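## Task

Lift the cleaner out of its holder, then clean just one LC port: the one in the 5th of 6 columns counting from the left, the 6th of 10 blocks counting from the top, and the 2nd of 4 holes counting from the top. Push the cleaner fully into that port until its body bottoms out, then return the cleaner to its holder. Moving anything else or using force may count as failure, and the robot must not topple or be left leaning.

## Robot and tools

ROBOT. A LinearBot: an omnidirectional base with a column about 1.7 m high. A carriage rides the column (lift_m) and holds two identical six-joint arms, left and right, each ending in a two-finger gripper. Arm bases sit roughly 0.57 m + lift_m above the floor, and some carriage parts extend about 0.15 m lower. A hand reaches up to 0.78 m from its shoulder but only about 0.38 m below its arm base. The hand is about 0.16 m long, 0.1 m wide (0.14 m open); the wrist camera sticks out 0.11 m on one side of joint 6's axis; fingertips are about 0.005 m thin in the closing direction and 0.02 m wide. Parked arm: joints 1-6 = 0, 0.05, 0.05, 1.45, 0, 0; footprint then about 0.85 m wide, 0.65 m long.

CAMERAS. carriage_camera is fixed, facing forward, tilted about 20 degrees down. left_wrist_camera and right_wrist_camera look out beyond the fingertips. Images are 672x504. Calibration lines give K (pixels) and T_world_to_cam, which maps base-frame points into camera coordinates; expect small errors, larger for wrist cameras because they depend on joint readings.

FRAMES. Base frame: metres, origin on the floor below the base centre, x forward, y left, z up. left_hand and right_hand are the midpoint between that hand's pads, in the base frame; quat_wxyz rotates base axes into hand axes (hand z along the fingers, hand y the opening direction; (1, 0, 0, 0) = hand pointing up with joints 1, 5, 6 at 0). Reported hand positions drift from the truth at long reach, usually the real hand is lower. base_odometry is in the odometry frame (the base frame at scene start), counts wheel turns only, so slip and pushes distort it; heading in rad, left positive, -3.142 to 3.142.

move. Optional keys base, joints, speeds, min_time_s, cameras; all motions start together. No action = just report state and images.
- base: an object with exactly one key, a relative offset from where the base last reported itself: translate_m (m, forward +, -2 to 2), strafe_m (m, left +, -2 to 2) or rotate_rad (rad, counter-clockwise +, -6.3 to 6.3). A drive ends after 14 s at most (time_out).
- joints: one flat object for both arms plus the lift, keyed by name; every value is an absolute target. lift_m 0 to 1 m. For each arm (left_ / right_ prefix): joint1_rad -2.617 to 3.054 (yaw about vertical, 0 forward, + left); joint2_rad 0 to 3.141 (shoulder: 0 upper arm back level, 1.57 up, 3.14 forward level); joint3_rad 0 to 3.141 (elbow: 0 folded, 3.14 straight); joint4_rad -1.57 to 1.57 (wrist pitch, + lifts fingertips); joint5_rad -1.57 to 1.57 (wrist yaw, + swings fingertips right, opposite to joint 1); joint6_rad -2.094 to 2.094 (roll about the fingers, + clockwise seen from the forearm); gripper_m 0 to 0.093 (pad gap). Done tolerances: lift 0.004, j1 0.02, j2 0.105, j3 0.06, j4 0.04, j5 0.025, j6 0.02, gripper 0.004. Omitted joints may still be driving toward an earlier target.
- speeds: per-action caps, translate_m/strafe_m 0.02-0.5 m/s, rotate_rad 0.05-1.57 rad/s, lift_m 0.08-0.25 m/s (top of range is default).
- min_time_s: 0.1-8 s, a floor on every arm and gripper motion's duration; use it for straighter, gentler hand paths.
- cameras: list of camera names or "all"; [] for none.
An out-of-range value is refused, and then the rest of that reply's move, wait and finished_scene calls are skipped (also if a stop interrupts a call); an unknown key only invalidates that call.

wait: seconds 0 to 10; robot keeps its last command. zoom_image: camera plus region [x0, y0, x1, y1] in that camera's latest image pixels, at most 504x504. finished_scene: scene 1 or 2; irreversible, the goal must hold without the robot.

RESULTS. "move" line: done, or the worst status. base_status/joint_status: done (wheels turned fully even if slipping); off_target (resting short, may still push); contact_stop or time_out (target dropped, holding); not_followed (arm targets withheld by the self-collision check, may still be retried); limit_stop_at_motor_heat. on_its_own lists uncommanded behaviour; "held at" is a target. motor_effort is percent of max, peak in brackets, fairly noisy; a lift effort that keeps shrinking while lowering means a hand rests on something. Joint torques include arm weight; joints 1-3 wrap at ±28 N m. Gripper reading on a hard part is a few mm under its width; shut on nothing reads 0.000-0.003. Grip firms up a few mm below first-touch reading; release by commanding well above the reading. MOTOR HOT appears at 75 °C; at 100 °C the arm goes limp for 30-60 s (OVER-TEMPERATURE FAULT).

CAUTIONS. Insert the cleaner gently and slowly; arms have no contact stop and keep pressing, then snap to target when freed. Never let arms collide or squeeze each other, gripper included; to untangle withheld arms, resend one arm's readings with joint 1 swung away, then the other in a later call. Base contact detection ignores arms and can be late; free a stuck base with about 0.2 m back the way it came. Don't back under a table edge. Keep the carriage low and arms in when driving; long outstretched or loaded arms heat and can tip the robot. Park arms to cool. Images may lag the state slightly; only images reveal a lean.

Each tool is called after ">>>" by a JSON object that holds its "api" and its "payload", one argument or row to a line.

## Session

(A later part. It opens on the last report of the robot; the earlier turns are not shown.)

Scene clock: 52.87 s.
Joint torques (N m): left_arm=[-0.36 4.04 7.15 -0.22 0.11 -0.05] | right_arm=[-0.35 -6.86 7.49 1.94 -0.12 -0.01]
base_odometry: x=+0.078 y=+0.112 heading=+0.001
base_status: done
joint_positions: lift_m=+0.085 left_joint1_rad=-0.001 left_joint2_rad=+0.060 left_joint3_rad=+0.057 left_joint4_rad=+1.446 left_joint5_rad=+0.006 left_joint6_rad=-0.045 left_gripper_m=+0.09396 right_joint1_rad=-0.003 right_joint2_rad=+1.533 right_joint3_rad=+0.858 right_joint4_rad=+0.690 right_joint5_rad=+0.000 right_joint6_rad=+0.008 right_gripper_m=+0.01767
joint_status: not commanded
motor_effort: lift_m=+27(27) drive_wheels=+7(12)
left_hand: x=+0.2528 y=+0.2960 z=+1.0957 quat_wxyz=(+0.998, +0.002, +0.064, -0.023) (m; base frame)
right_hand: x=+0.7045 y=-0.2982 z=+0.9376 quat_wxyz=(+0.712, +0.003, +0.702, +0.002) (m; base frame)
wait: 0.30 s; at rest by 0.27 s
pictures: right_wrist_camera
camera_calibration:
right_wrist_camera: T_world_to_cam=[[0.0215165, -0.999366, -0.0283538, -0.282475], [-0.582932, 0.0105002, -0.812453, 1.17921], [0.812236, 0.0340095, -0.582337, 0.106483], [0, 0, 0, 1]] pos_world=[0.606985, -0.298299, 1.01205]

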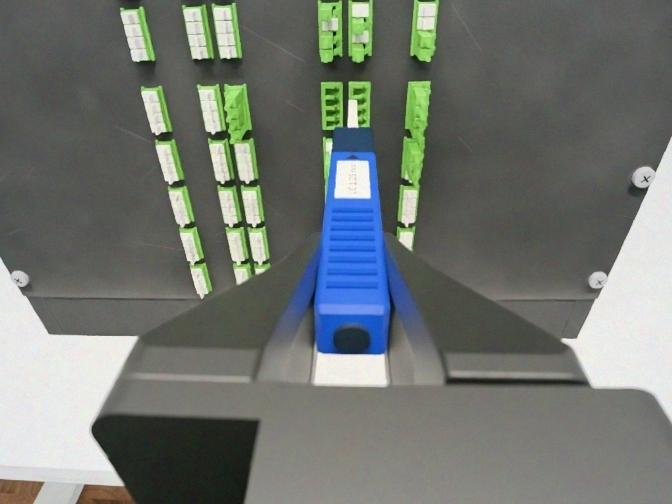

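>>> {"api": "move", "payload": {
  "joints": {"right_joint1_rad":-0.0145},
  "cameras": ["right_wrist_camera"]
}}

>>> {"api": "zoom_image", "payload": {
  "camera": "right_wrist_camera",
  "region": [310, 70, 390, 150]
}}

Scene clock: 53.50 s.
Joint torques (N m): left_arm=[-0.59 4.16 7.01 -0.17 0.15 -0.03] | right_arm=[-1.18 -6.9 7.53 1.94 -0.11 -0.01]
move: done
base_odometry: x=+0.078 y=+0.112 heading=+0.001
base_status: not commanded
joint_positions: lift_m=+0.085 left_joint1_rad=-0.001 left_joint2_rad=+0.060 left_joint3_rad=+0.057 left_joint4_rad=+1.446 left_joint5_rad=+0.006 left_joint6_rad=-0.045 left_gripper_m=+0.09396 right_joint1_rad=-0.005 right_joint2_rad=+1.533 right_joint3_rad=+0.858 right_joint4_rad=+0.690 right_joint5_rad=-0.001 right_joint6_rad=+0.008 right_gripper_m=+0.01767
joint_status: all done
motor_effort: lift_m=+27(27) drive_wheels=+7(7)
left_hand: x=+0.2528 y=+0.2960 z=+1.0957 quat_wxyz=(+0.998, +0.002, +0.064, -0.023) (m; base frame)
right_hand: x=+0.7045 y=-0.2993 z=+0.9376 quat_wxyz=(+0.712, +0.004, +0.702, +0.001) (m; base frame)
pictures: right_wrist_camera
camera_calibration:
right_wrist_camera: T_world_to_cam=[[0.0195746, -0.999407, -0.028329, -0.282235], [-0.5829, 0.011613, -0.812461, 1.17954], [0.812308, 0.0324166, -0.582327, 0.105983], [0, 0, 0, 1]] pos_world=[0.606986, -0.299201, 1.01205]

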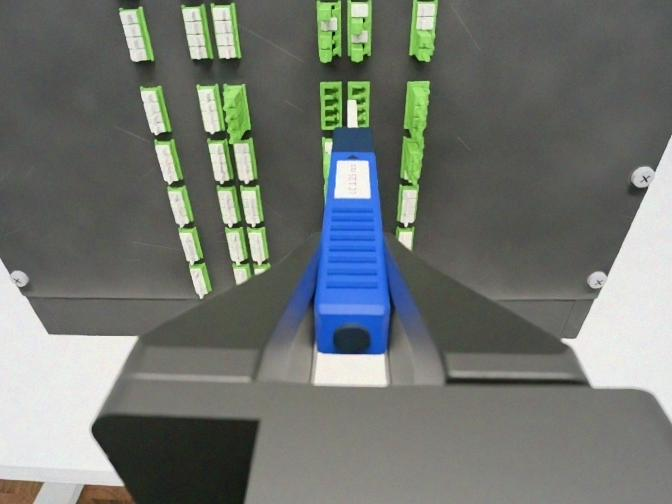

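Scaled by 6.300.

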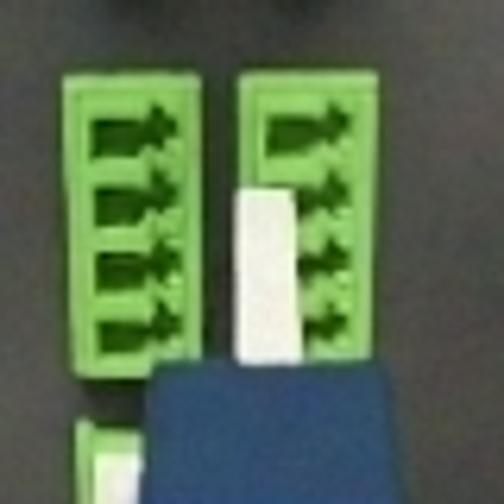

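>>> {"api": "move", "payload": {
  "base": {"translate_m":-0.015},
  "speeds": {"translate_m":0.05},
  "joints": {"right_joint1_rad":-0.005},
  "cameras": []
}}

>>> {"api": "wait", "payload": {
  "seconds": 0.3,
  "cameras": ["right_wrist_camera"]
}}

>>> {"api": "zoom_image", "payload": {
  "camera": "right_wrist_camera",
  "region": [310, 70, 390, 150]
}}

>>> {"api": "zoom_image", "payload": {
  "camera": "right_wrist_camera",
  "region": [340, 70, 380, 110]
}}

Scene clock: 54.57 s.
Joint torques (N m): left_arm=[-0.42 3.79 6.99 -0.17 0.11 0.02] | right_arm=[-0.27 -6.84 7.5 1.94 -0.09 -0.01]
move: done
base_odometry: x=+0.063 y=+0.113 heading=+0.002
base_status: done
joint_positions: lift_m=+0.085 left_joint1_rad=-0.001 left_joint2_rad=+0.060 left_joint3_rad=+0.057 left_joint4_rad=+1.444 left_joint5_rad=+0.006 left_joint6_rad=-0.045 left_gripper_m=+0.09396 right_joint1_rad=-0.005 right_joint2_rad=+1.533 right_joint3_rad=+0.858 right_joint4_rad=+0.690 right_joint5_rad=-0.003 right_joint6_rad=+0.008 right_gripper_m=+0.01767
joint_status: all done
motor_effort: lift_m=+27(27) drive_wheels=+6(15)
left_hand: x=+0.2531 y=+0.2960 z=+1.0957 quat_wxyz=(+0.998, +0.002, +0.065, -0.023) (m; base frame)
right_hand: x=+0.7045 y=-0.2989 z=+0.9376 quat_wxyz=(+0.712, +0.003, +0.702, +0.002) (m; base frame)
pictures: none
No camera images: "cameras" was empty.

Scene clock: 54.87 s.
Joint torques (N m): left_arm=[-0.65 3.96 6.99 -0.17 0.08 -0.02] | right_arm=[-0.21 -6.93 7.53 1.94 -0.1 -0.01]
base_odometry: x=+0.063 y=+0.113 heading=+0.002
base_status: done
joint_positions: lift_m=+0.085 left_joint1_rad=-0.001 left_joint2_rad=+0.060 left_joint3_rad=+0.057 left_joint4_rad=+1.444 left_joint5_rad=+0.006 left_joint6_rad=-0.045 left_gripper_m=+0.09396 right_joint1_rad=-0.005 right_joint2_rad=+1.533 right_joint3_rad=+0.858 right_joint4_rad=+0.690 right_joint5_rad=-0.003 right_joint6_rad=+0.008 right_gripper_m=+0.01767
joint_status: all done
motor_effort: lift_m=+26(27) drive_wheels=+6(15)
left_hand: x=+0.2531 y=+0.2960 z=+1.0957 quat_wxyz=(+0.998, +0.002, +0.065, -0.023) (m; base frame)
right_hand: x=+0.7045 y=-0.2989 z=+0.9376 quat_wxyz=(+0.712, +0.003, +0.702, +0.002) (m; base frame)
wait: 0.30 s; at rest by 0.27 s
pictures: right_wrist_camera
camera_calibration:
right_wrist_camera: T_world_to_cam=[[0.0215165, -0.999366, -0.0283538, -0.283174], [-0.582932, 0.0105002, -0.812453, 1.17921], [0.812236, 0.0340095, -0.582337, 0.106507], [0, 0, 0, 1]] pos_world=[0.606985, -0.298999, 1.01205]

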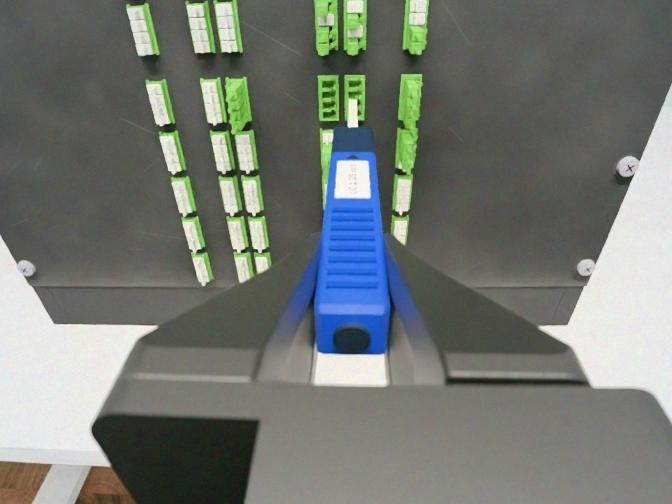

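Scaled by 6.300.

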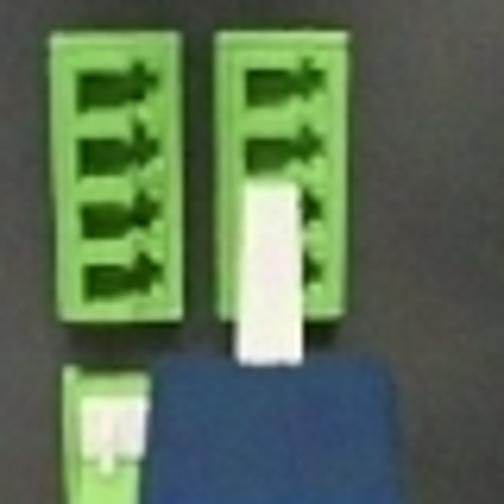

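Scaled by 12.600.

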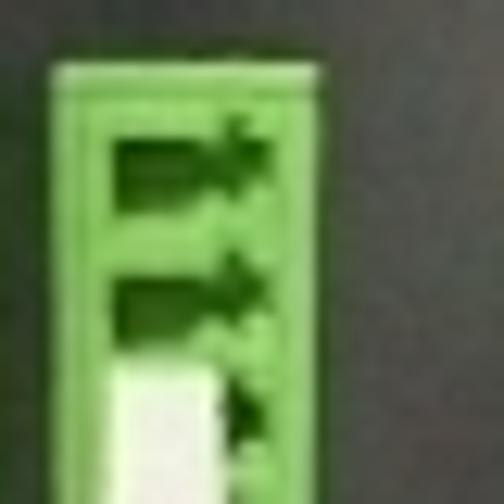

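>>> {"api": "move", "payload": {
  "joints": {"lift_m":0.0864},
  "cameras": []
}}

>>> {"api": "move", "payload": {
  "base": {"translate_m":0.008},
  "speeds": {"translate_m":0.03},
  "cameras": ["right_wrist_camera"]
}}

>>> {"api": "zoom_image", "payload": {
  "camera": "right_wrist_camera",
  "region": [310, 70, 390, 150]
}}

>>> {"api": "zoom_image", "payload": {
  "camera": "right_wrist_camera",
  "region": [340, 70, 380, 110]
}}

Scene clock: 55.77 s.
Joint torques (N m): left_arm=[-0.44 3.84 6.89 -0.2 0.11 -0.01] | right_arm=[-0.24 -6.89 7.66 1.93 -0.1 -0.01]
move: done
base_odometry: x=+0.063 y=+0.113 heading=+0.002
base_status: not commanded
joint_positions: lift_m=+0.086 left_joint1_rad=-0.001 left_joint2_rad=+0.060 left_joint3_rad=+0.057 left_joint4_rad=+1.444 left_joint5_rad=+0.006 left_joint6_rad=-0.045 left_gripper_m=+0.09396 right_joint1_rad=-0.005 right_joint2_rad=+1.533 right_joint3_rad=+0.858 right_joint4_rad=+0.690 right_joint5_rad=-0.003 right_joint6_rad=+0.008 right_gripper_m=+0.01767
joint_status: all done
motor_effort: lift_m=+27(30) drive_wheels=+6(6)
left_hand: x=+0.2531 y=+0.2960 z=+1.0971 quat_wxyz=(+0.998, +0.002, +0.065, -0.023) (m; base frame)
right_hand: x=+0.7045 y=-0.2989 z=+0.9391 quat_wxyz=(+0.712, +0.003, +0.702, +0.002) (m; base frame)
pictures: none
No camera images: "cameras" was empty.

Scene clock: 56.53 s.
Joint torques (N m): left_arm=[-0.4 3.93 6.95 -0.2 0.11 -0.04] | right_arm=[-0.21 -6.91 7.56 1.94 -0.1 -0.01]
move: done
base_odometry: x=+0.071 y=+0.112 heading=+0.001
base_status: done
joint_positions: lift_m=+0.086 left_joint1_rad=-0.001 left_joint2_rad=+0.060 left_joint3_rad=+0.057 left_joint4_rad=+1.445 left_joint5_rad=+0.006 left_joint6_rad=-0.045 left_gripper_m=+0.09396 right_joint1_rad=-0.005 right_joint2_rad=+1.533 right_joint3_rad=+0.858 right_joint4_rad=+0.690 right_joint5_rad=-0.003 right_joint6_rad=+0.008 right_gripper_m=+0.01767
joint_status: not commanded
motor_effort: lift_m=+27(27) drive_wheels=-3(17)
left_hand: x=+0.2529 y=+0.2960 z=+1.0971 quat_wxyz=(+0.998, +0.002, +0.064, -0.023) (m; base frame)
right_hand: x=+0.7045 y=-0.2989 z=+0.9392 quat_wxyz=(+0.712, +0.003, +0.702, +0.002) (m; base frame)
pictures: right_wrist_camera
camera_calibration:
right_wrist_camera: T_world_to_cam=[[0.021541, -0.999366, -0.0283395, -0.283161], [-0.582279, 0.0105016, -0.812921, 1.18051], [0.812703, 0.0340127, -0.581684, 0.106436], [0, 0, 0, 1]] pos_world=[0.606986, -0.298999, 1.01355]

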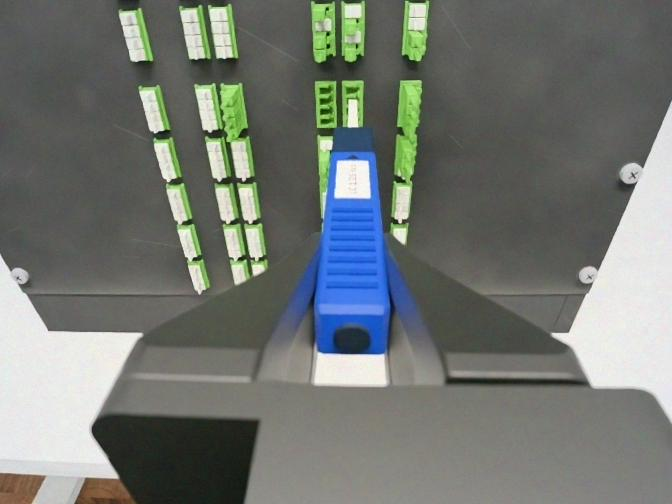

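Scaled by 6.300.

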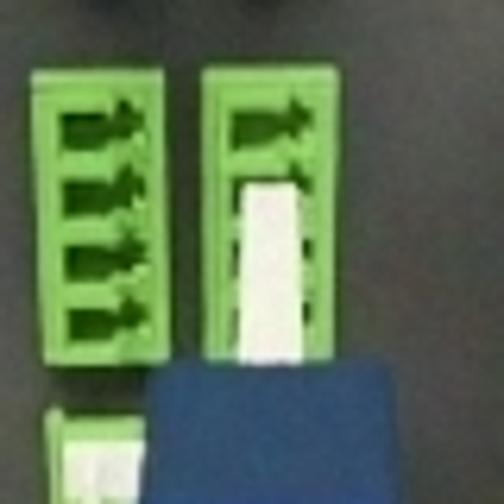

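Scaled by 12.600.

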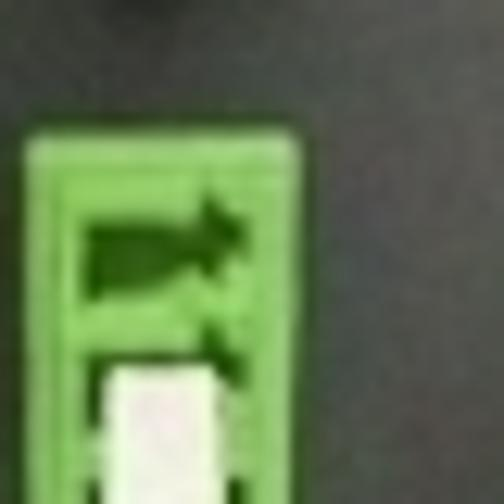

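>>> {"api": "move", "payload": {
  "joints": {"right_joint1_rad":0.004},
  "cameras": ["right_wrist_camera"]
}}

>>> {"api": "zoom_image", "payload": {
  "camera": "right_wrist_camera",
  "region": [340, 70, 380, 110]
}}

Scene clock: 57.13 s.
Joint torques (N m): left_arm=[-0.49 4.12 6.99 -0.19 0.13 0] | right_arm=[0.65 -6.93 7.43 1.93 -0.09 -0.01]
move: done
base_odometry: x=+0.071 y=+0.112 heading=+0.001
base_status: not commanded
joint_positions: lift_m=+0.086 left_joint1_rad=-0.001 left_joint2_rad=+0.060 left_joint3_rad=+0.057 left_joint4_rad=+1.445 left_joint5_rad=+0.006 left_joint6_rad=-0.045 left_gripper_m=+0.09396 right_joint1_rad=-0.005 right_joint2_rad=+1.533 right_joint3_rad=+0.858 right_joint4_rad=+0.690 right_joint5_rad=-0.003 right_joint6_rad=+0.008 right_gripper_m=+0.01767
joint_status: all done
motor_effort: lift_m=+27(27) drive_wheels=+3(3)
left_hand: x=+0.2529 y=+0.2960 z=+1.0971 quat_wxyz=(+0.998, +0.002, +0.064, -0.023) (m; base frame)
right_hand: x=+0.7045 y=-0.2989 z=+0.9392 quat_wxyz=(+0.712, +0.003, +0.702, +0.002) (m; base frame)
pictures: right_wrist_camera
camera_calibration:
right_wrist_camera: T_world_to_cam=[[0.021541, -0.999366, -0.0283395, -0.283161], [-0.582279, 0.0105016, -0.812921, 1.18051], [0.812703, 0.0340127, -0.581684, 0.106436], [0, 0, 0, 1]] pos_world=[0.606986, -0.298999, 1.01355]

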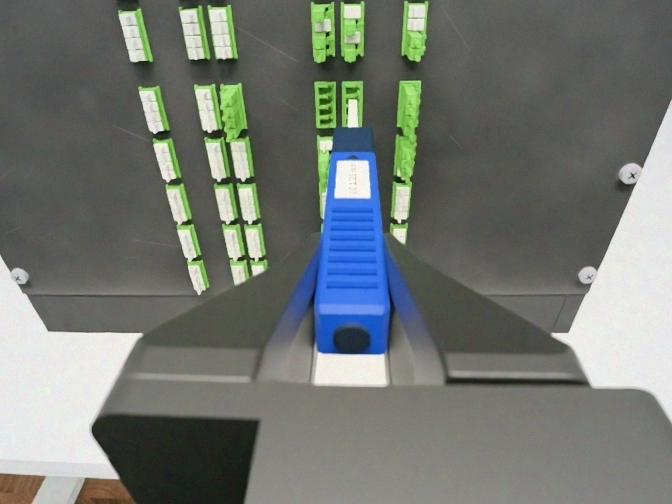

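Scaled by 12.600.

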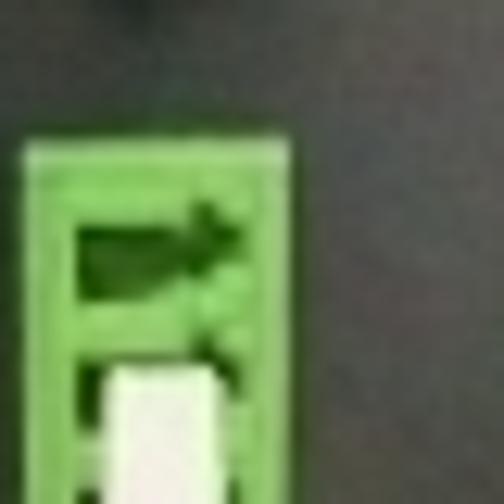

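>>> {"api": "move", "payload": {
  "joints": {"right_joint1_rad":0.008},
  "cameras": ["right_wrist_camera"]
}}

>>> {"api": "zoom_image", "payload": {
  "camera": "right_wrist_camera",
  "region": [340, 70, 380, 110]
}}

Scene clock: 57.60 s.
Joint torques (N m): left_arm=[-0.46 3.89 6.95 -0.22 0.13 -0.05] | right_arm=[0.5 -6.97 7.49 1.93 -0.1 -0.01]
move: done
base_odometry: x=+0.071 y=+0.112 heading=+0.001
base_status: not commanded
joint_positions: lift_m=+0.086 left_joint1_rad=-0.001 left_joint2_rad=+0.060 left_joint3_rad=+0.057 left_joint4_rad=+1.445 left_joint5_rad=+0.006 left_joint6_rad=-0.045 left_gripper_m=+0.09396 right_joint1_rad=+0.001 right_joint2_rad=+1.533 right_joint3_rad=+0.858 right_joint4_rad=+0.690 right_joint5_rad=-0.003 right_joint6_rad=+0.008 right_gripper_m=+0.01766
joint_status: all done
motor_effort: lift_m=+27(27) drive_wheels=+3(4)
left_hand: x=+0.2529 y=+0.2960 z=+1.0971 quat_wxyz=(+0.998, +0.002, +0.064, -0.023) (m; base frame)
right_hand: x=+0.7045 y=-0.2962 z=+0.9392 quat_wxyz=(+0.712, +0.001, +0.702, +0.004) (m; base frame)
pictures: right_wrist_camera
camera_calibration:
right_wrist_camera: T_world_to_cam=[[0.0272028, -0.99923, -0.0282908, -0.284402], [-0.582305, 0.00716389, -0.812939, 1.17953], [0.812515, 0.0385881, -0.581662, 0.107813], [0, 0, 0, 1]] pos_world=[0.606984, -0.296794, 1.01355]

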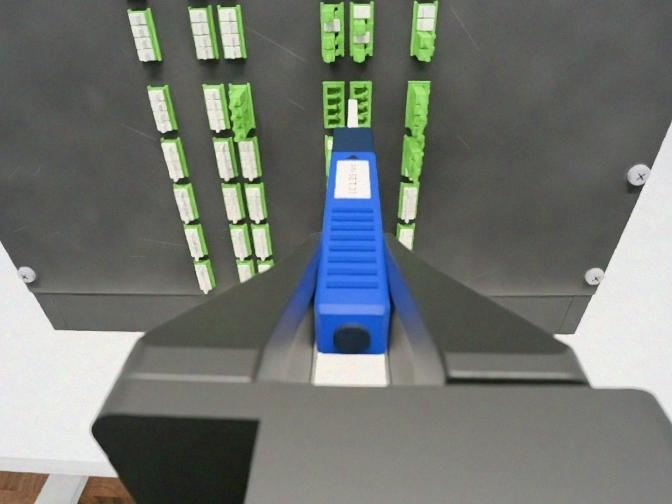

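Scaled by 12.600.

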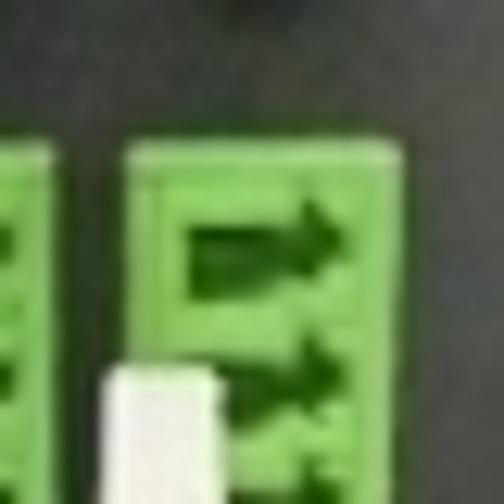

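>>> {"api": "move", "payload": {
  "joints": {"right_joint1_rad":0.001},
  "base": {"strafe_m":-0.0022},
  "cameras": []
}}

>>> {"api": "wait", "payload": {
  "seconds": 0.3,
  "cameras": ["right_wrist_camera"]
}}

>>> {"api": "zoom_image", "payload": {
  "camera": "right_wrist_camera",
  "region": [340, 70, 380, 110]
}}

Scene clock: 58.33 s.
Joint torques (N m): left_arm=[-0.42 4.14 7.08 -0.2 0.07 0] | right_arm=[-0.2 -6.9 7.51 1.93 -0.11 -0.01]
move: done
base_odometry: x=+0.071 y=+0.111 heading=+0.002
base_status: done
joint_positions: lift_m=+0.086 left_joint1_rad=-0.001 left_joint2_rad=+0.060 left_joint3_rad=+0.057 left_joint4_rad=+1.445 left_joint5_rad=+0.006 left_joint6_rad=-0.045 left_gripper_m=+0.09396 right_joint1_rad=+0.000 right_joint2_rad=+1.533 right_joint3_rad=+0.858 right_joint4_rad=+0.690 right_joint5_rad=-0.002 right_joint6_rad=+0.008 right_gripper_m=+0.01766
joint_status: all done
motor_effort: lift_m=+27(27) drive_wheels=+7(7)
left_hand: x=+0.2529 y=+0.2960 z=+1.0971 quat_wxyz=(+0.998, +0.002, +0.064, -0.023) (m; base frame)
right_hand: x=+0.7045 y=-0.2965 z=+0.9392 quat_wxyz=(+0.712, +0.002, +0.702, +0.004) (m; base frame)
pictures: none
No camera images: "cameras" was empty.

Scene clock: 58.63 s.
Joint torques (N m): left_arm=[-0.34 4.01 7.09 -0.26 0.14 -0.04] | right_arm=[-0.2 -6.87 7.47 1.93 -0.11 -0.01]
base_odometry: x=+0.071 y=+0.111 heading=+0.002
base_status: done
joint_positions: lift_m=+0.086 left_joint1_rad=-0.001 left_joint2_rad=+0.060 left_joint3_rad=+0.057 left_joint4_rad=+1.445 left_joint5_rad=+0.006 left_joint6_rad=-0.045 left_gripper_m=+0.09396 right_joint1_rad=+0.000 right_joint2_rad=+1.533 right_joint3_rad=+0.858 right_joint4_rad=+0.690 right_joint5_rad=-0.002 right_joint6_rad=+0.008 right_gripper_m=+0.01766
joint_status: all done
motor_effort: lift_m=+27(27) drive_wheels=+6(7)
left_hand: x=+0.2529 y=+0.2960 z=+1.0971 quat_wxyz=(+0.998, +0.002, +0.064, -0.023) (m; base frame)
right_hand: x=+0.7045 y=-0.2965 z=+0.9392 quat_wxyz=(+0.712, +0.002, +0.702, +0.004) (m; base frame)
wait: 0.30 s; at rest by 0.27 s
pictures: right_wrist_camera
camera_calibration:
right_wrist_camera: T_world_to_cam=[[0.026063, -0.999258, -0.0283481, -0.283862], [-0.582323, 0.00787347, -0.81292, 1.17973], [0.81254, 0.0376948, -0.581686, 0.107564], [0, 0, 0, 1]] pos_world=[0.606984, -0.296995, 1.01355]

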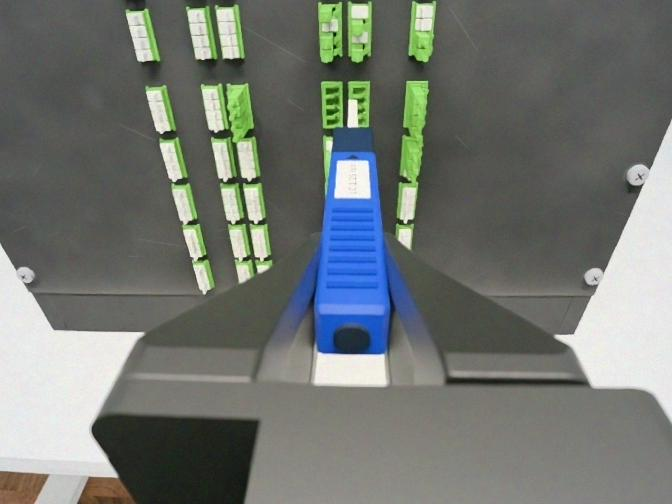

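Scaled by 12.600.

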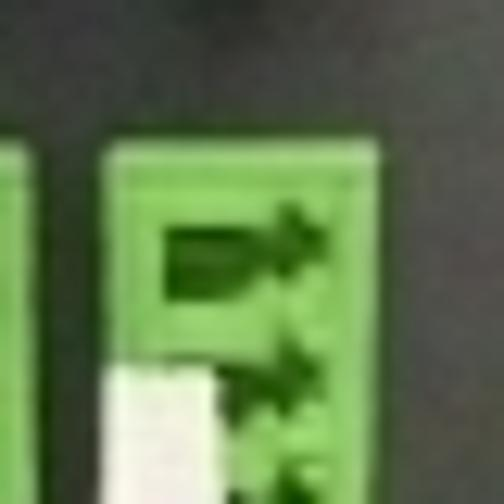

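>>> {"api": "move", "payload": {
  "base": {"strafe_m":-0.002},
  "cameras": []
}}

>>> {"api": "wait", "payload": {
  "seconds": 0.3,
  "cameras": ["right_wrist_camera"]
}}

>>> {"api": "zoom_image", "payload": {
  "camera": "right_wrist_camera",
  "region": [340, 70, 380, 110]
}}

Scene clock: 59.63 s.
Joint torques (N m): left_arm=[-0.7 4.01 7.08 -0.13 0.15 -0.02] | right_arm=[-0.16 -6.87 7.5 1.93 -0.11 -0.02]
move: done
base_odometry: x=+0.071 y=+0.109 heading=+0.003
base_status: done
joint_positions: lift_m=+0.086 left_joint1_rad=+0.000 left_joint2_rad=+0.060 left_joint3_rad=+0.057 left_joint4_rad=+1.445 left_joint5_rad=+0.006 left_joint6_rad=-0.045 left_gripper_m=+0.09396 right_joint1_rad=+0.000 right_joint2_rad=+1.533 right_joint3_rad=+0.858 right_joint4_rad=+0.690 right_joint5_rad=-0.002 right_joint6_rad=+0.008 right_gripper_m=+0.01766
joint_status: not commanded
motor_effort: lift_m=+27(27) drive_wheels=+6(11)
left_hand: x=+0.2529 y=+0.2961 z=+1.0971 quat_wxyz=(+0.998, +0.001, +0.064, -0.023) (m; base frame)
right_hand: x=+0.7045 y=-0.2965 z=+0.9392 quat_wxyz=(+0.712, +0.002, +0.702, +0.003) (m; base frame)
pictures: none
No camera images: "cameras" was empty.

Scene clock: 59.93 s.
Joint torques (N m): left_arm=[-0.44 4.03 7.09 -0.14 0.08 -0.02] | right_arm=[-0.24 -6.9 7.49 1.94 -0.11 -0.01]
base_odometry: x=+0.071 y=+0.109 heading=+0.003
base_status: done
joint_positions: lift_m=+0.086 left_joint1_rad=+0.000 left_joint2_rad=+0.060 left_joint3_rad=+0.057 left_joint4_rad=+1.445 left_joint5_rad=+0.006 left_joint6_rad=-0.045 left_gripper_m=+0.09396 right_joint1_rad=+0.000 right_joint2_rad=+1.533 right_joint3_rad=+0.858 right_joint4_rad=+0.690 right_joint5_rad=-0.002 right_joint6_rad=+0.008 right_gripper_m=+0.01766
joint_status: not commanded
motor_effort: lift_m=+27(27) drive_wheels=+6(11)
left_hand: x=+0.2529 y=+0.2961 z=+1.0971 quat_wxyz=(+0.998, +0.001, +0.064, -0.023) (m; base frame)
right_hand: x=+0.7045 y=-0.2965 z=+0.9392 quat_wxyz=(+0.712, +0.002, +0.702, +0.003) (m; base frame)
wait: 0.30 s; at rest by 0.27 s
pictures: right_wrist_camera
camera_calibration:
right_wrist_camera: T_world_to_cam=[[0.025703, -0.999268, -0.0283388, -0.283756], [-0.582327, 0.00807531, -0.812914, 1.17979], [0.812548, 0.0373968, -0.581693, 0.107482], [0, 0, 0, 1]] pos_world=[0.606985, -0.297095, 1.01355]

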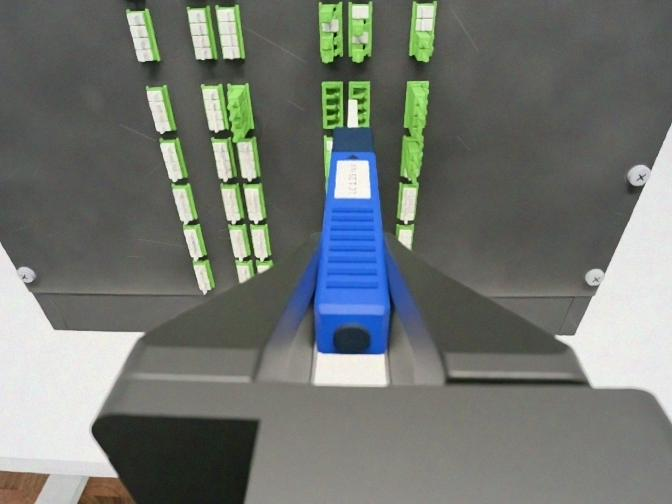

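Scaled by 12.600.

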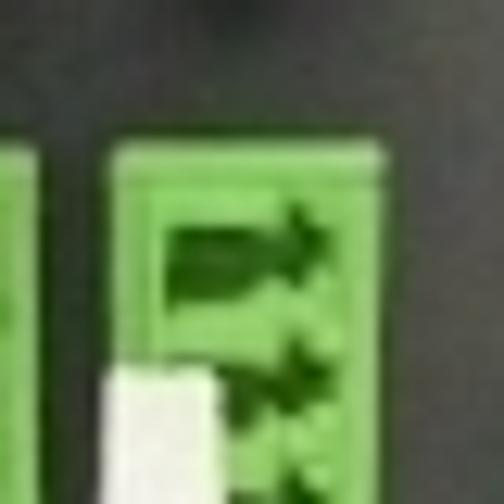

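>>> {"api": "move", "payload": {
  "base": {"rotate_rad":-0.004},
  "speeds": {"rotate_rad":0.05},
  "cameras": []
}}

>>> {"api": "wait", "payload": {
  "seconds": 0.3,
  "cameras": ["right_wrist_camera"]
}}

>>> {"api": "zoom_image", "payload": {
  "camera": "right_wrist_camera",
  "region": [340, 70, 380, 110]
}}

Scene clock: 60.53 s.
Joint torques (N m): left_arm=[-0.7 3.9 6.91 -0.2 0.1 -0.08] | right_arm=[-0.14 -6.87 7.54 1.92 -0.11 -0.01]
move: done
base_odometry: x=+0.071 y=+0.109 heading=+0.000
base_status: done
joint_positions: lift_m=+0.086 left_joint1_rad=+0.000 left_joint2_rad=+0.060 left_joint3_rad=+0.057 left_joint4_rad=+1.444 left_joint5_rad=+0.006 left_joint6_rad=-0.045 left_gripper_m=+0.09396 right_joint1_rad=+0.000 right_joint2_rad=+1.533 right_joint3_rad=+0.858 right_joint4_rad=+0.690 right_joint5_rad=-0.001 right_joint6_rad=+0.008 right_gripper_m=+0.01766
joint_status: not commanded
motor_effort: lift_m=+27(27) drive_wheels=+11(12)
left_hand: x=+0.2531 y=+0.2960 z=+1.0971 quat_wxyz=(+0.998, +0.002, +0.065, -0.023) (m; base frame)
right_hand: x=+0.7045 y=-0.2967 z=+0.9392 quat_wxyz=(+0.712, +0.002, +0.702, +0.003) (m; base frame)
pictures: none
No camera images: "cameras" was empty.

Scene clock: 60.83 s.
Joint torques (N m): left_arm=[-0.51 3.97 7.09 -0.19 0.15 -0.01] | right_arm=[-0.28 -6.89 7.49 1.93 -0.11 -0.01]
base_odometry: x=+0.071 y=+0.109 heading=+0.000
base_status: done
joint_positions: lift_m=+0.086 left_joint1_rad=+0.000 left_joint2_rad=+0.060 left_joint3_rad=+0.057 left_joint4_rad=+1.444 left_joint5_rad=+0.006 left_joint6_rad=-0.045 left_gripper_m=+0.09396 right_joint1_rad=+0.000 right_joint2_rad=+1.533 right_joint3_rad=+0.858 right_joint4_rad=+0.690 right_joint5_rad=-0.001 right_joint6_rad=+0.008 right_gripper_m=+0.01766
joint_status: not commanded
motor_effort: lift_m=+27(27) drive_wheels=+11(12)
left_hand: x=+0.2531 y=+0.2960 z=+1.0971 quat_wxyz=(+0.998, +0.002, +0.065, -0.023) (m; base frame)
right_hand: x=+0.7045 y=-0.2967 z=+0.9392 quat_wxyz=(+0.712, +0.002, +0.702, +0.003) (m; base frame)
wait: 0.30 s; at rest by 0.27 s
pictures: right_wrist_camera
camera_calibration:
right_wrist_camera: T_world_to_cam=[[0.0249803, -0.999287, -0.0283187, -0.283344], [-0.582289, 0.00848162, -0.812938, 1.17991], [0.812598, 0.0367971, -0.581662, 0.107241], [0, 0, 0, 1]] pos_world=[0.606985, -0.297096, 1.01355]

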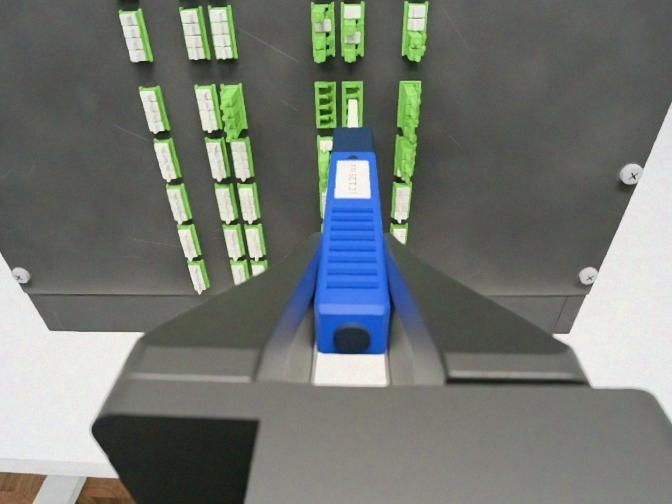

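Scaled by 12.600.

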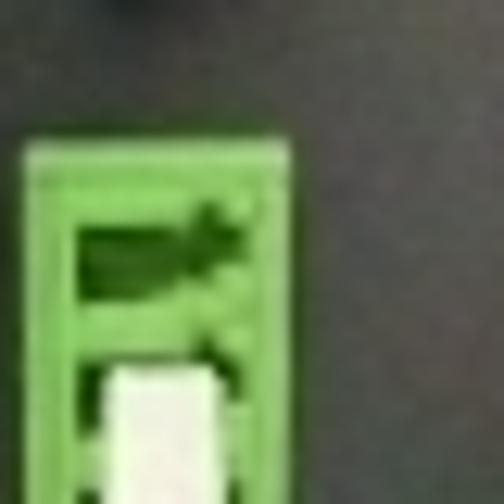

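>>> {"api": "move", "payload": {
  "joints": {"right_joint5_rad":-0.006},
  "cameras": ["right_wrist_camera"]
}}

>>> {"api": "zoom_image", "payload": {
  "camera": "right_wrist_camera",
  "region": [340, 70, 380, 110]
}}

Scene clock: 61.30 s.
Joint torques (N m): left_arm=[-0.29 4.07 7.24 -0.2 0.1 0.01] | right_arm=[-0.17 -6.9 7.5 1.93 -0.18 -0.02]
move: done
base_odometry: x=+0.071 y=+0.109 heading=+0.000
base_status: not commanded
joint_positions: lift_m=+0.086 left_joint1_rad=+0.000 left_joint2_rad=+0.060 left_joint3_rad=+0.057 left_joint4_rad=+1.444 left_joint5_rad=+0.006 left_joint6_rad=-0.045 left_gripper_m=+0.09396 right_joint1_rad=+0.000 right_joint2_rad=+1.533 right_joint3_rad=+0.858 right_joint4_rad=+0.690 right_joint5_rad=-0.001 right_joint6_rad=+0.008 right_gripper_m=+0.01766
joint_status: all done
motor_effort: lift_m=+27(27) drive_wheels=+11(11)
left_hand: x=+0.2531 y=+0.2960 z=+1.0971 quat_wxyz=(+0.998, +0.002, +0.065, -0.023) (m; base frame)
right_hand: x=+0.7045 y=-0.2967 z=+0.9392 quat_wxyz=(+0.712, +0.002, +0.702, +0.003) (m; base frame)
pictures: right_wrist_camera
camera_calibration:
right_wrist_camera: T_world_to_cam=[[0.0249803, -0.999287, -0.0283187, -0.283344], [-0.582289, 0.00848162, -0.812938, 1.17991], [0.812598, 0.0367971, -0.581662, 0.107241], [0, 0, 0, 1]] pos_world=[0.606985, -0.297096, 1.01355]

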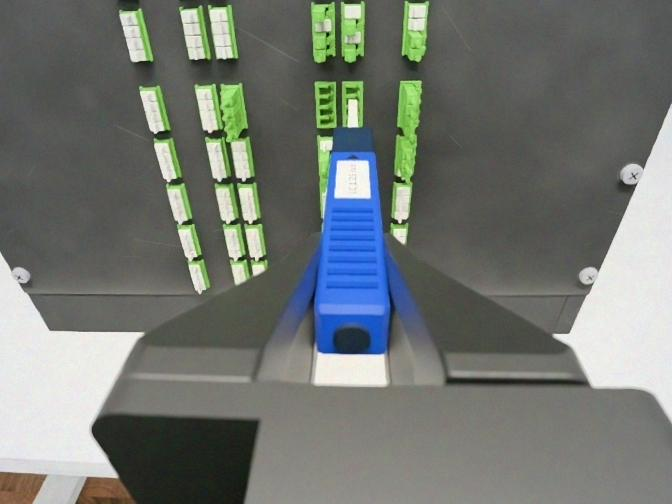

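Scaled by 12.600.

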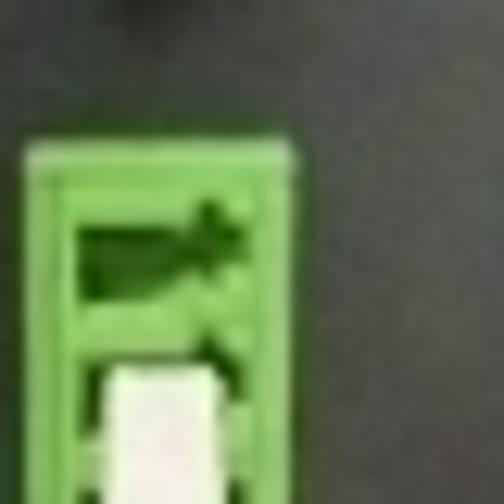

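>>> {"api": "move", "payload": {
  "joints": {"right_joint5_rad":-0.012},
  "cameras": ["right_wrist_camera"]
}}

>>> {"api": "zoom_image", "payload": {
  "camera": "right_wrist_camera",
  "region": [340, 70, 380, 110]
}}

Scene clock: 61.67 s.
Joint torques (N m): left_arm=[-0.59 4.15 7.15 -0.21 0.13 -0.04] | right_arm=[-0.2 -6.9 7.49 1.93 -0.24 0]
move: done
base_odometry: x=+0.071 y=+0.109 heading=+0.000
base_status: not commanded
joint_positions: lift_m=+0.086 left_joint1_rad=+0.000 left_joint2_rad=+0.060 left_joint3_rad=+0.057 left_joint4_rad=+1.444 left_joint5_rad=+0.006 left_joint6_rad=-0.045 left_gripper_m=+0.09396 right_joint1_rad=+0.000 right_joint2_rad=+1.533 right_joint3_rad=+0.858 right_joint4_rad=+0.690 right_joint5_rad=-0.002 right_joint6_rad=+0.008 right_gripper_m=+0.01766
joint_status: all done
motor_effort: lift_m=+27(27) drive_wheels=+11(11)
left_hand: x=+0.2531 y=+0.2960 z=+1.0971 quat_wxyz=(+0.998, +0.002, +0.065, -0.023) (m; base frame)
right_hand: x=+0.7045 y=-0.2965 z=+0.9392 quat_wxyz=(+0.712, +0.002, +0.702, +0.003) (m; base frame)
pictures: right_wrist_camera
camera_calibration:
right_wrist_camera: T_world_to_cam=[[0.025703, -0.999268, -0.0283388, -0.283756], [-0.582327, 0.00807531, -0.812914, 1.17979], [0.812548, 0.0373968, -0.581693, 0.107482], [0, 0, 0, 1]] pos_world=[0.606985, -0.297095, 1.01355]

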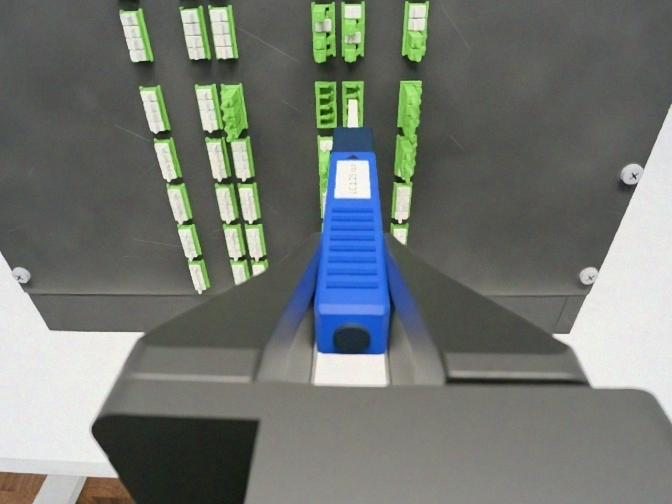

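Scaled by 12.600.

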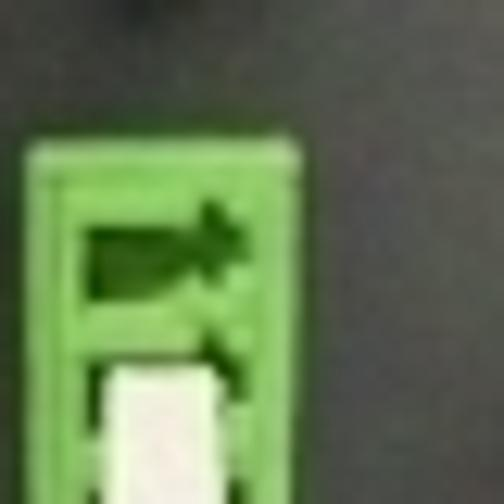

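>>> {"api": "move", "payload": {
  "joints": {"right_joint5_rad":-0.018},
  "cameras": ["right_wrist_camera"]
}}

>>> {"api": "zoom_image", "payload": {
  "camera": "right_wrist_camera",
  "region": [340, 70, 380, 110]
}}

Scene clock: 62.07 s.
Joint torques (N m): left_arm=[-0.44 3.77 7.01 -0.19 0.08 -0.01] | right_arm=[-0.21 -6.89 7.49 1.93 -0.24 -0.01]
move: done
base_odometry: x=+0.071 y=+0.109 heading=+0.000
base_status: not commanded
joint_positions: lift_m=+0.086 left_joint1_rad=+0.000 left_joint2_rad=+0.060 left_joint3_rad=+0.057 left_joint4_rad=+1.444 left_joint5_rad=+0.006 left_joint6_rad=-0.045 left_gripper_m=+0.09396 right_joint1_rad=+0.000 right_joint2_rad=+1.533 right_joint3_rad=+0.858 right_joint4_rad=+0.690 right_joint5_rad=-0.007 right_joint6_rad=+0.008 right_gripper_m=+0.01766
joint_status: all done
motor_effort: lift_m=+27(27) drive_wheels=+11(11)
left_hand: x=+0.2531 y=+0.2960 z=+1.0971 quat_wxyz=(+0.998, +0.002, +0.065, -0.023) (m; base frame)
right_hand: x=+0.7045 y=-0.2956 z=+0.9392 quat_wxyz=(+0.712, +0.000, +0.702, +0.005) (m; base frame)
pictures: right_wrist_camera
camera_calibration:
right_wrist_camera: T_world_to_cam=[[0.0310044, -0.999119, -0.0282813, -0.286583], [-0.582337, 0.00494014, -0.812933, 1.17888], [0.812356, 0.0416737, -0.581671, 0.10883], [0, 0, 0, 1]] pos_world=[0.606983, -0.29669, 1.01355]

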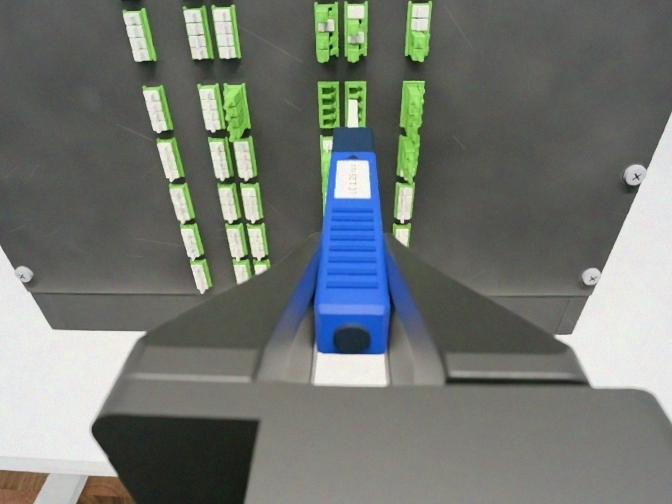

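Scaled by 12.600.

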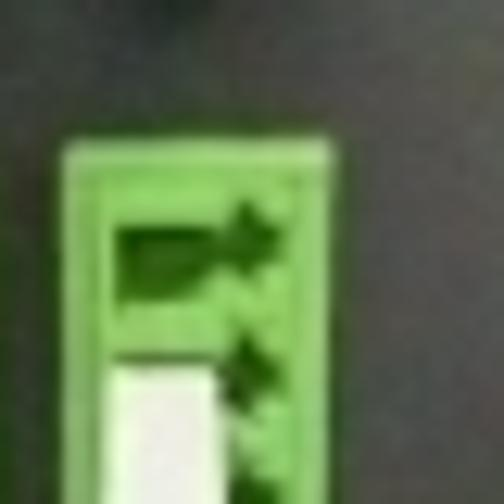

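>>> {"api": "move", "payload": {
  "joints": {"right_joint5_rad":-0.011},
  "base": {"translate_m":0.003},
  "cameras": []
}}

>>> {"api": "wait", "payload": {
  "seconds": 0.3,
  "cameras": ["right_wrist_camera"]
}}

>>> {"api": "zoom_image", "payload": {
  "camera": "right_wrist_camera",
  "region": [340, 70, 380, 110]
}}

Scene clock: 62.80 s.
Joint torques (N m): left_arm=[-0.42 4.03 7.17 -0.21 0.12 -0.06] | right_arm=[-0.12 -6.86 7.49 1.93 -0.17 -0.01]
move: done
base_odometry: x=+0.074 y=+0.109 heading=+0.000
base_status: done
joint_positions: lift_m=+0.086 left_joint1_rad=+0.000 left_joint2_rad=+0.060 left_joint3_rad=+0.057 left_joint4_rad=+1.445 left_joint5_rad=+0.006 left_joint6_rad=-0.045 left_gripper_m=+0.09396 right_joint1_rad=+0.000 right_joint2_rad=+1.533 right_joint3_rad=+0.858 right_joint4_rad=+0.690 right_joint5_rad=-0.007 right_joint6_rad=+0.008 right_gripper_m=+0.01766
joint_status: all done
motor_effort: lift_m=+27(27) drive_wheels=-1(15)
left_hand: x=+0.2529 y=+0.2960 z=+1.0971 quat_wxyz=(+0.998, +0.002, +0.064, -0.023) (m; base frame)
right_hand: x=+0.7045 y=-0.2956 z=+0.9390 quat_wxyz=(+0.712, +0.000, +0.702, +0.005) (m; base frame)
pictures: none
No camera images: "cameras" was empty.

Scene clock: 63.10 s.
Joint torques (N m): left_arm=[-0.64 4.18 7.01 -0.22 0.09 -0.03] | right_arm=[-0.2 -6.93 7.5 1.94 -0.16 -0.02]
base_odometry: x=+0.074 y=+0.109 heading=+0.000
base_status: done
joint_positions: lift_m=+0.086 left_joint1_rad=+0.000 left_joint2_rad=+0.060 left_joint3_rad=+0.057 left_joint4_rad=+1.445 left_joint5_rad=+0.006 left_joint6_rad=-0.045 left_gripper_m=+0.09396 right_joint1_rad=+0.000 right_joint2_rad=+1.533 right_joint3_rad=+0.858 right_joint4_rad=+0.690 right_joint5_rad=-0.007 right_joint6_rad=+0.008 right_gripper_m=+0.01766
joint_status: all done
motor_effort: lift_m=+27(27) drive_wheels=+3(15)
left_hand: x=+0.2529 y=+0.2960 z=+1.0971 quat_wxyz=(+0.998, +0.002, +0.064, -0.023) (m; base frame)
right_hand: x=+0.7045 y=-0.2956 z=+0.9390 quat_wxyz=(+0.712, +0.000, +0.702, +0.005) (m; base frame)
wait: 0.30 s; at rest by 0.27 s
pictures: right_wrist_camera
camera_calibration:
right_wrist_camera: T_world_to_cam=[[0.0314004, -0.999108, -0.0282322, -0.286773], [-0.583026, 0.00463379, -0.81244, 1.17863], [0.811846, 0.0419711, -0.582361, 0.109865], [0, 0, 0, 1]] pos_world=[0.606982, -0.29659, 1.01345]

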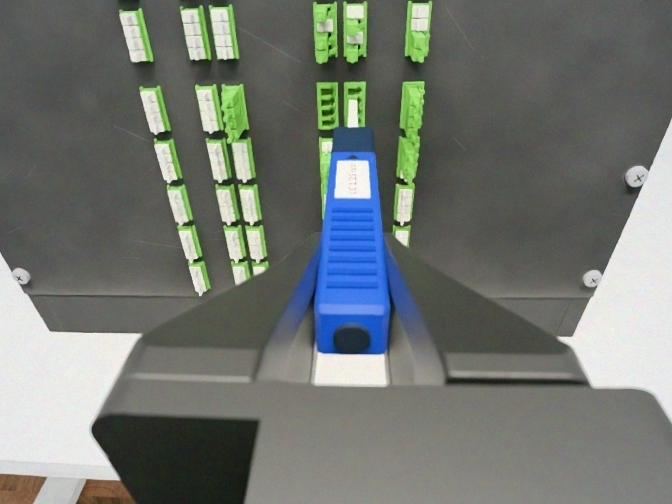

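Scaled by 12.600.

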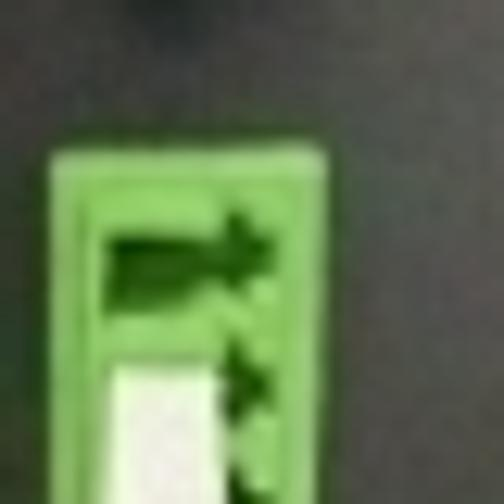

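>>> {"api": "move", "payload": {
  "base": {"translate_m":0.003},
  "cameras": []
}}

>>> {"api": "wait", "payload": {
  "seconds": 0.3,
  "cameras": ["right_wrist_camera"]
}}

>>> {"api": "zoom_image", "payload": {
  "camera": "right_wrist_camera",
  "region": [340, 70, 380, 110]
}}

Scene clock: 63.93 s.
Joint torques (N m): left_arm=[-0.38 4.23 7.1 -0.24 0.13 -0.01] | right_arm=[-0.14 -6.91 7.51 1.98 -0.16 -0.01]
move: done
base_odometry: x=+0.077 y=+0.109 heading=+0.000
base_status: done
joint_positions: lift_m=+0.086 left_joint1_rad=+0.000 left_joint2_rad=+0.060 left_joint3_rad=+0.057 left_joint4_rad=+1.445 left_joint5_rad=+0.006 left_joint6_rad=-0.045 left_gripper_m=+0.09396 right_joint1_rad=+0.000 right_joint2_rad=+1.533 right_joint3_rad=+0.858 right_joint4_rad=+0.689 right_joint5_rad=-0.007 right_joint6_rad=+0.008 right_gripper_m=+0.01766
joint_status: not commanded
motor_effort: lift_m=+27(27) drive_wheels=+4(14)
left_hand: x=+0.2530 y=+0.2960 z=+1.0971 quat_wxyz=(+0.998, +0.002, +0.064, -0.023) (m; base frame)
right_hand: x=+0.7045 y=-0.2956 z=+0.9389 quat_wxyz=(+0.712, +0.000, +0.702, +0.005) (m; base frame)
pictures: none
No camera images: "cameras" was empty.

Scene clock: 64.23 s.
Joint torques (N m): left_arm=[-0.51 4.08 6.97 -0.23 0.13 -0.01] | right_arm=[-0.27 -6.98 7.49 1.93 -0.16 -0.01]
base_odometry: x=+0.077 y=+0.109 heading=+0.000
base_status: done
joint_positions: lift_m=+0.086 left_joint1_rad=+0.000 left_joint2_rad=+0.060 left_joint3_rad=+0.057 left_joint4_rad=+1.445 left_joint5_rad=+0.006 left_joint6_rad=-0.045 left_gripper_m=+0.09396 right_joint1_rad=+0.000 right_joint2_rad=+1.533 right_joint3_rad=+0.858 right_joint4_rad=+0.689 right_joint5_rad=-0.007 right_joint6_rad=+0.008 right_gripper_m=+0.01766
joint_status: not commanded
motor_effort: lift_m=+27(27) drive_wheels=+4(14)
left_hand: x=+0.2530 y=+0.2960 z=+1.0971 quat_wxyz=(+0.998, +0.002, +0.064, -0.023) (m; base frame)
right_hand: x=+0.7045 y=-0.2956 z=+0.9389 quat_wxyz=(+0.712, +0.000, +0.702, +0.005) (m; base frame)
wait: 0.30 s; at rest by 0.27 s
pictures: right_wrist_camera
camera_calibration:
right_wrist_camera: T_world_to_cam=[[0.0313898, -0.999108, -0.0282433, -0.286761], [-0.58332, 0.00463389, -0.812229, 1.17857], [0.811636, 0.0419706, -0.582654, 0.11015], [0, 0, 0, 1]] pos_world=[0.607082, -0.29659, 1.01335]

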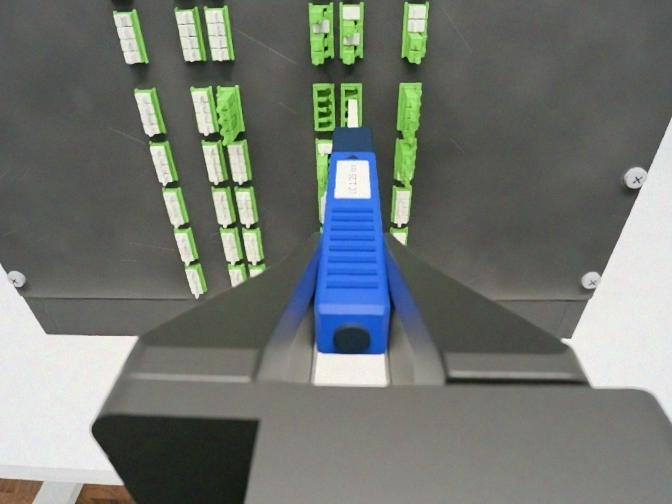

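Scaled by 12.600.

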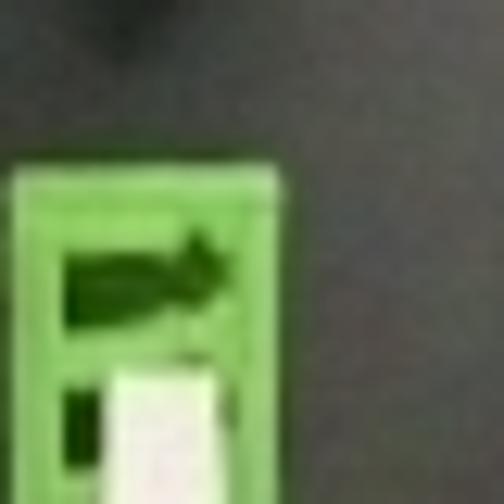

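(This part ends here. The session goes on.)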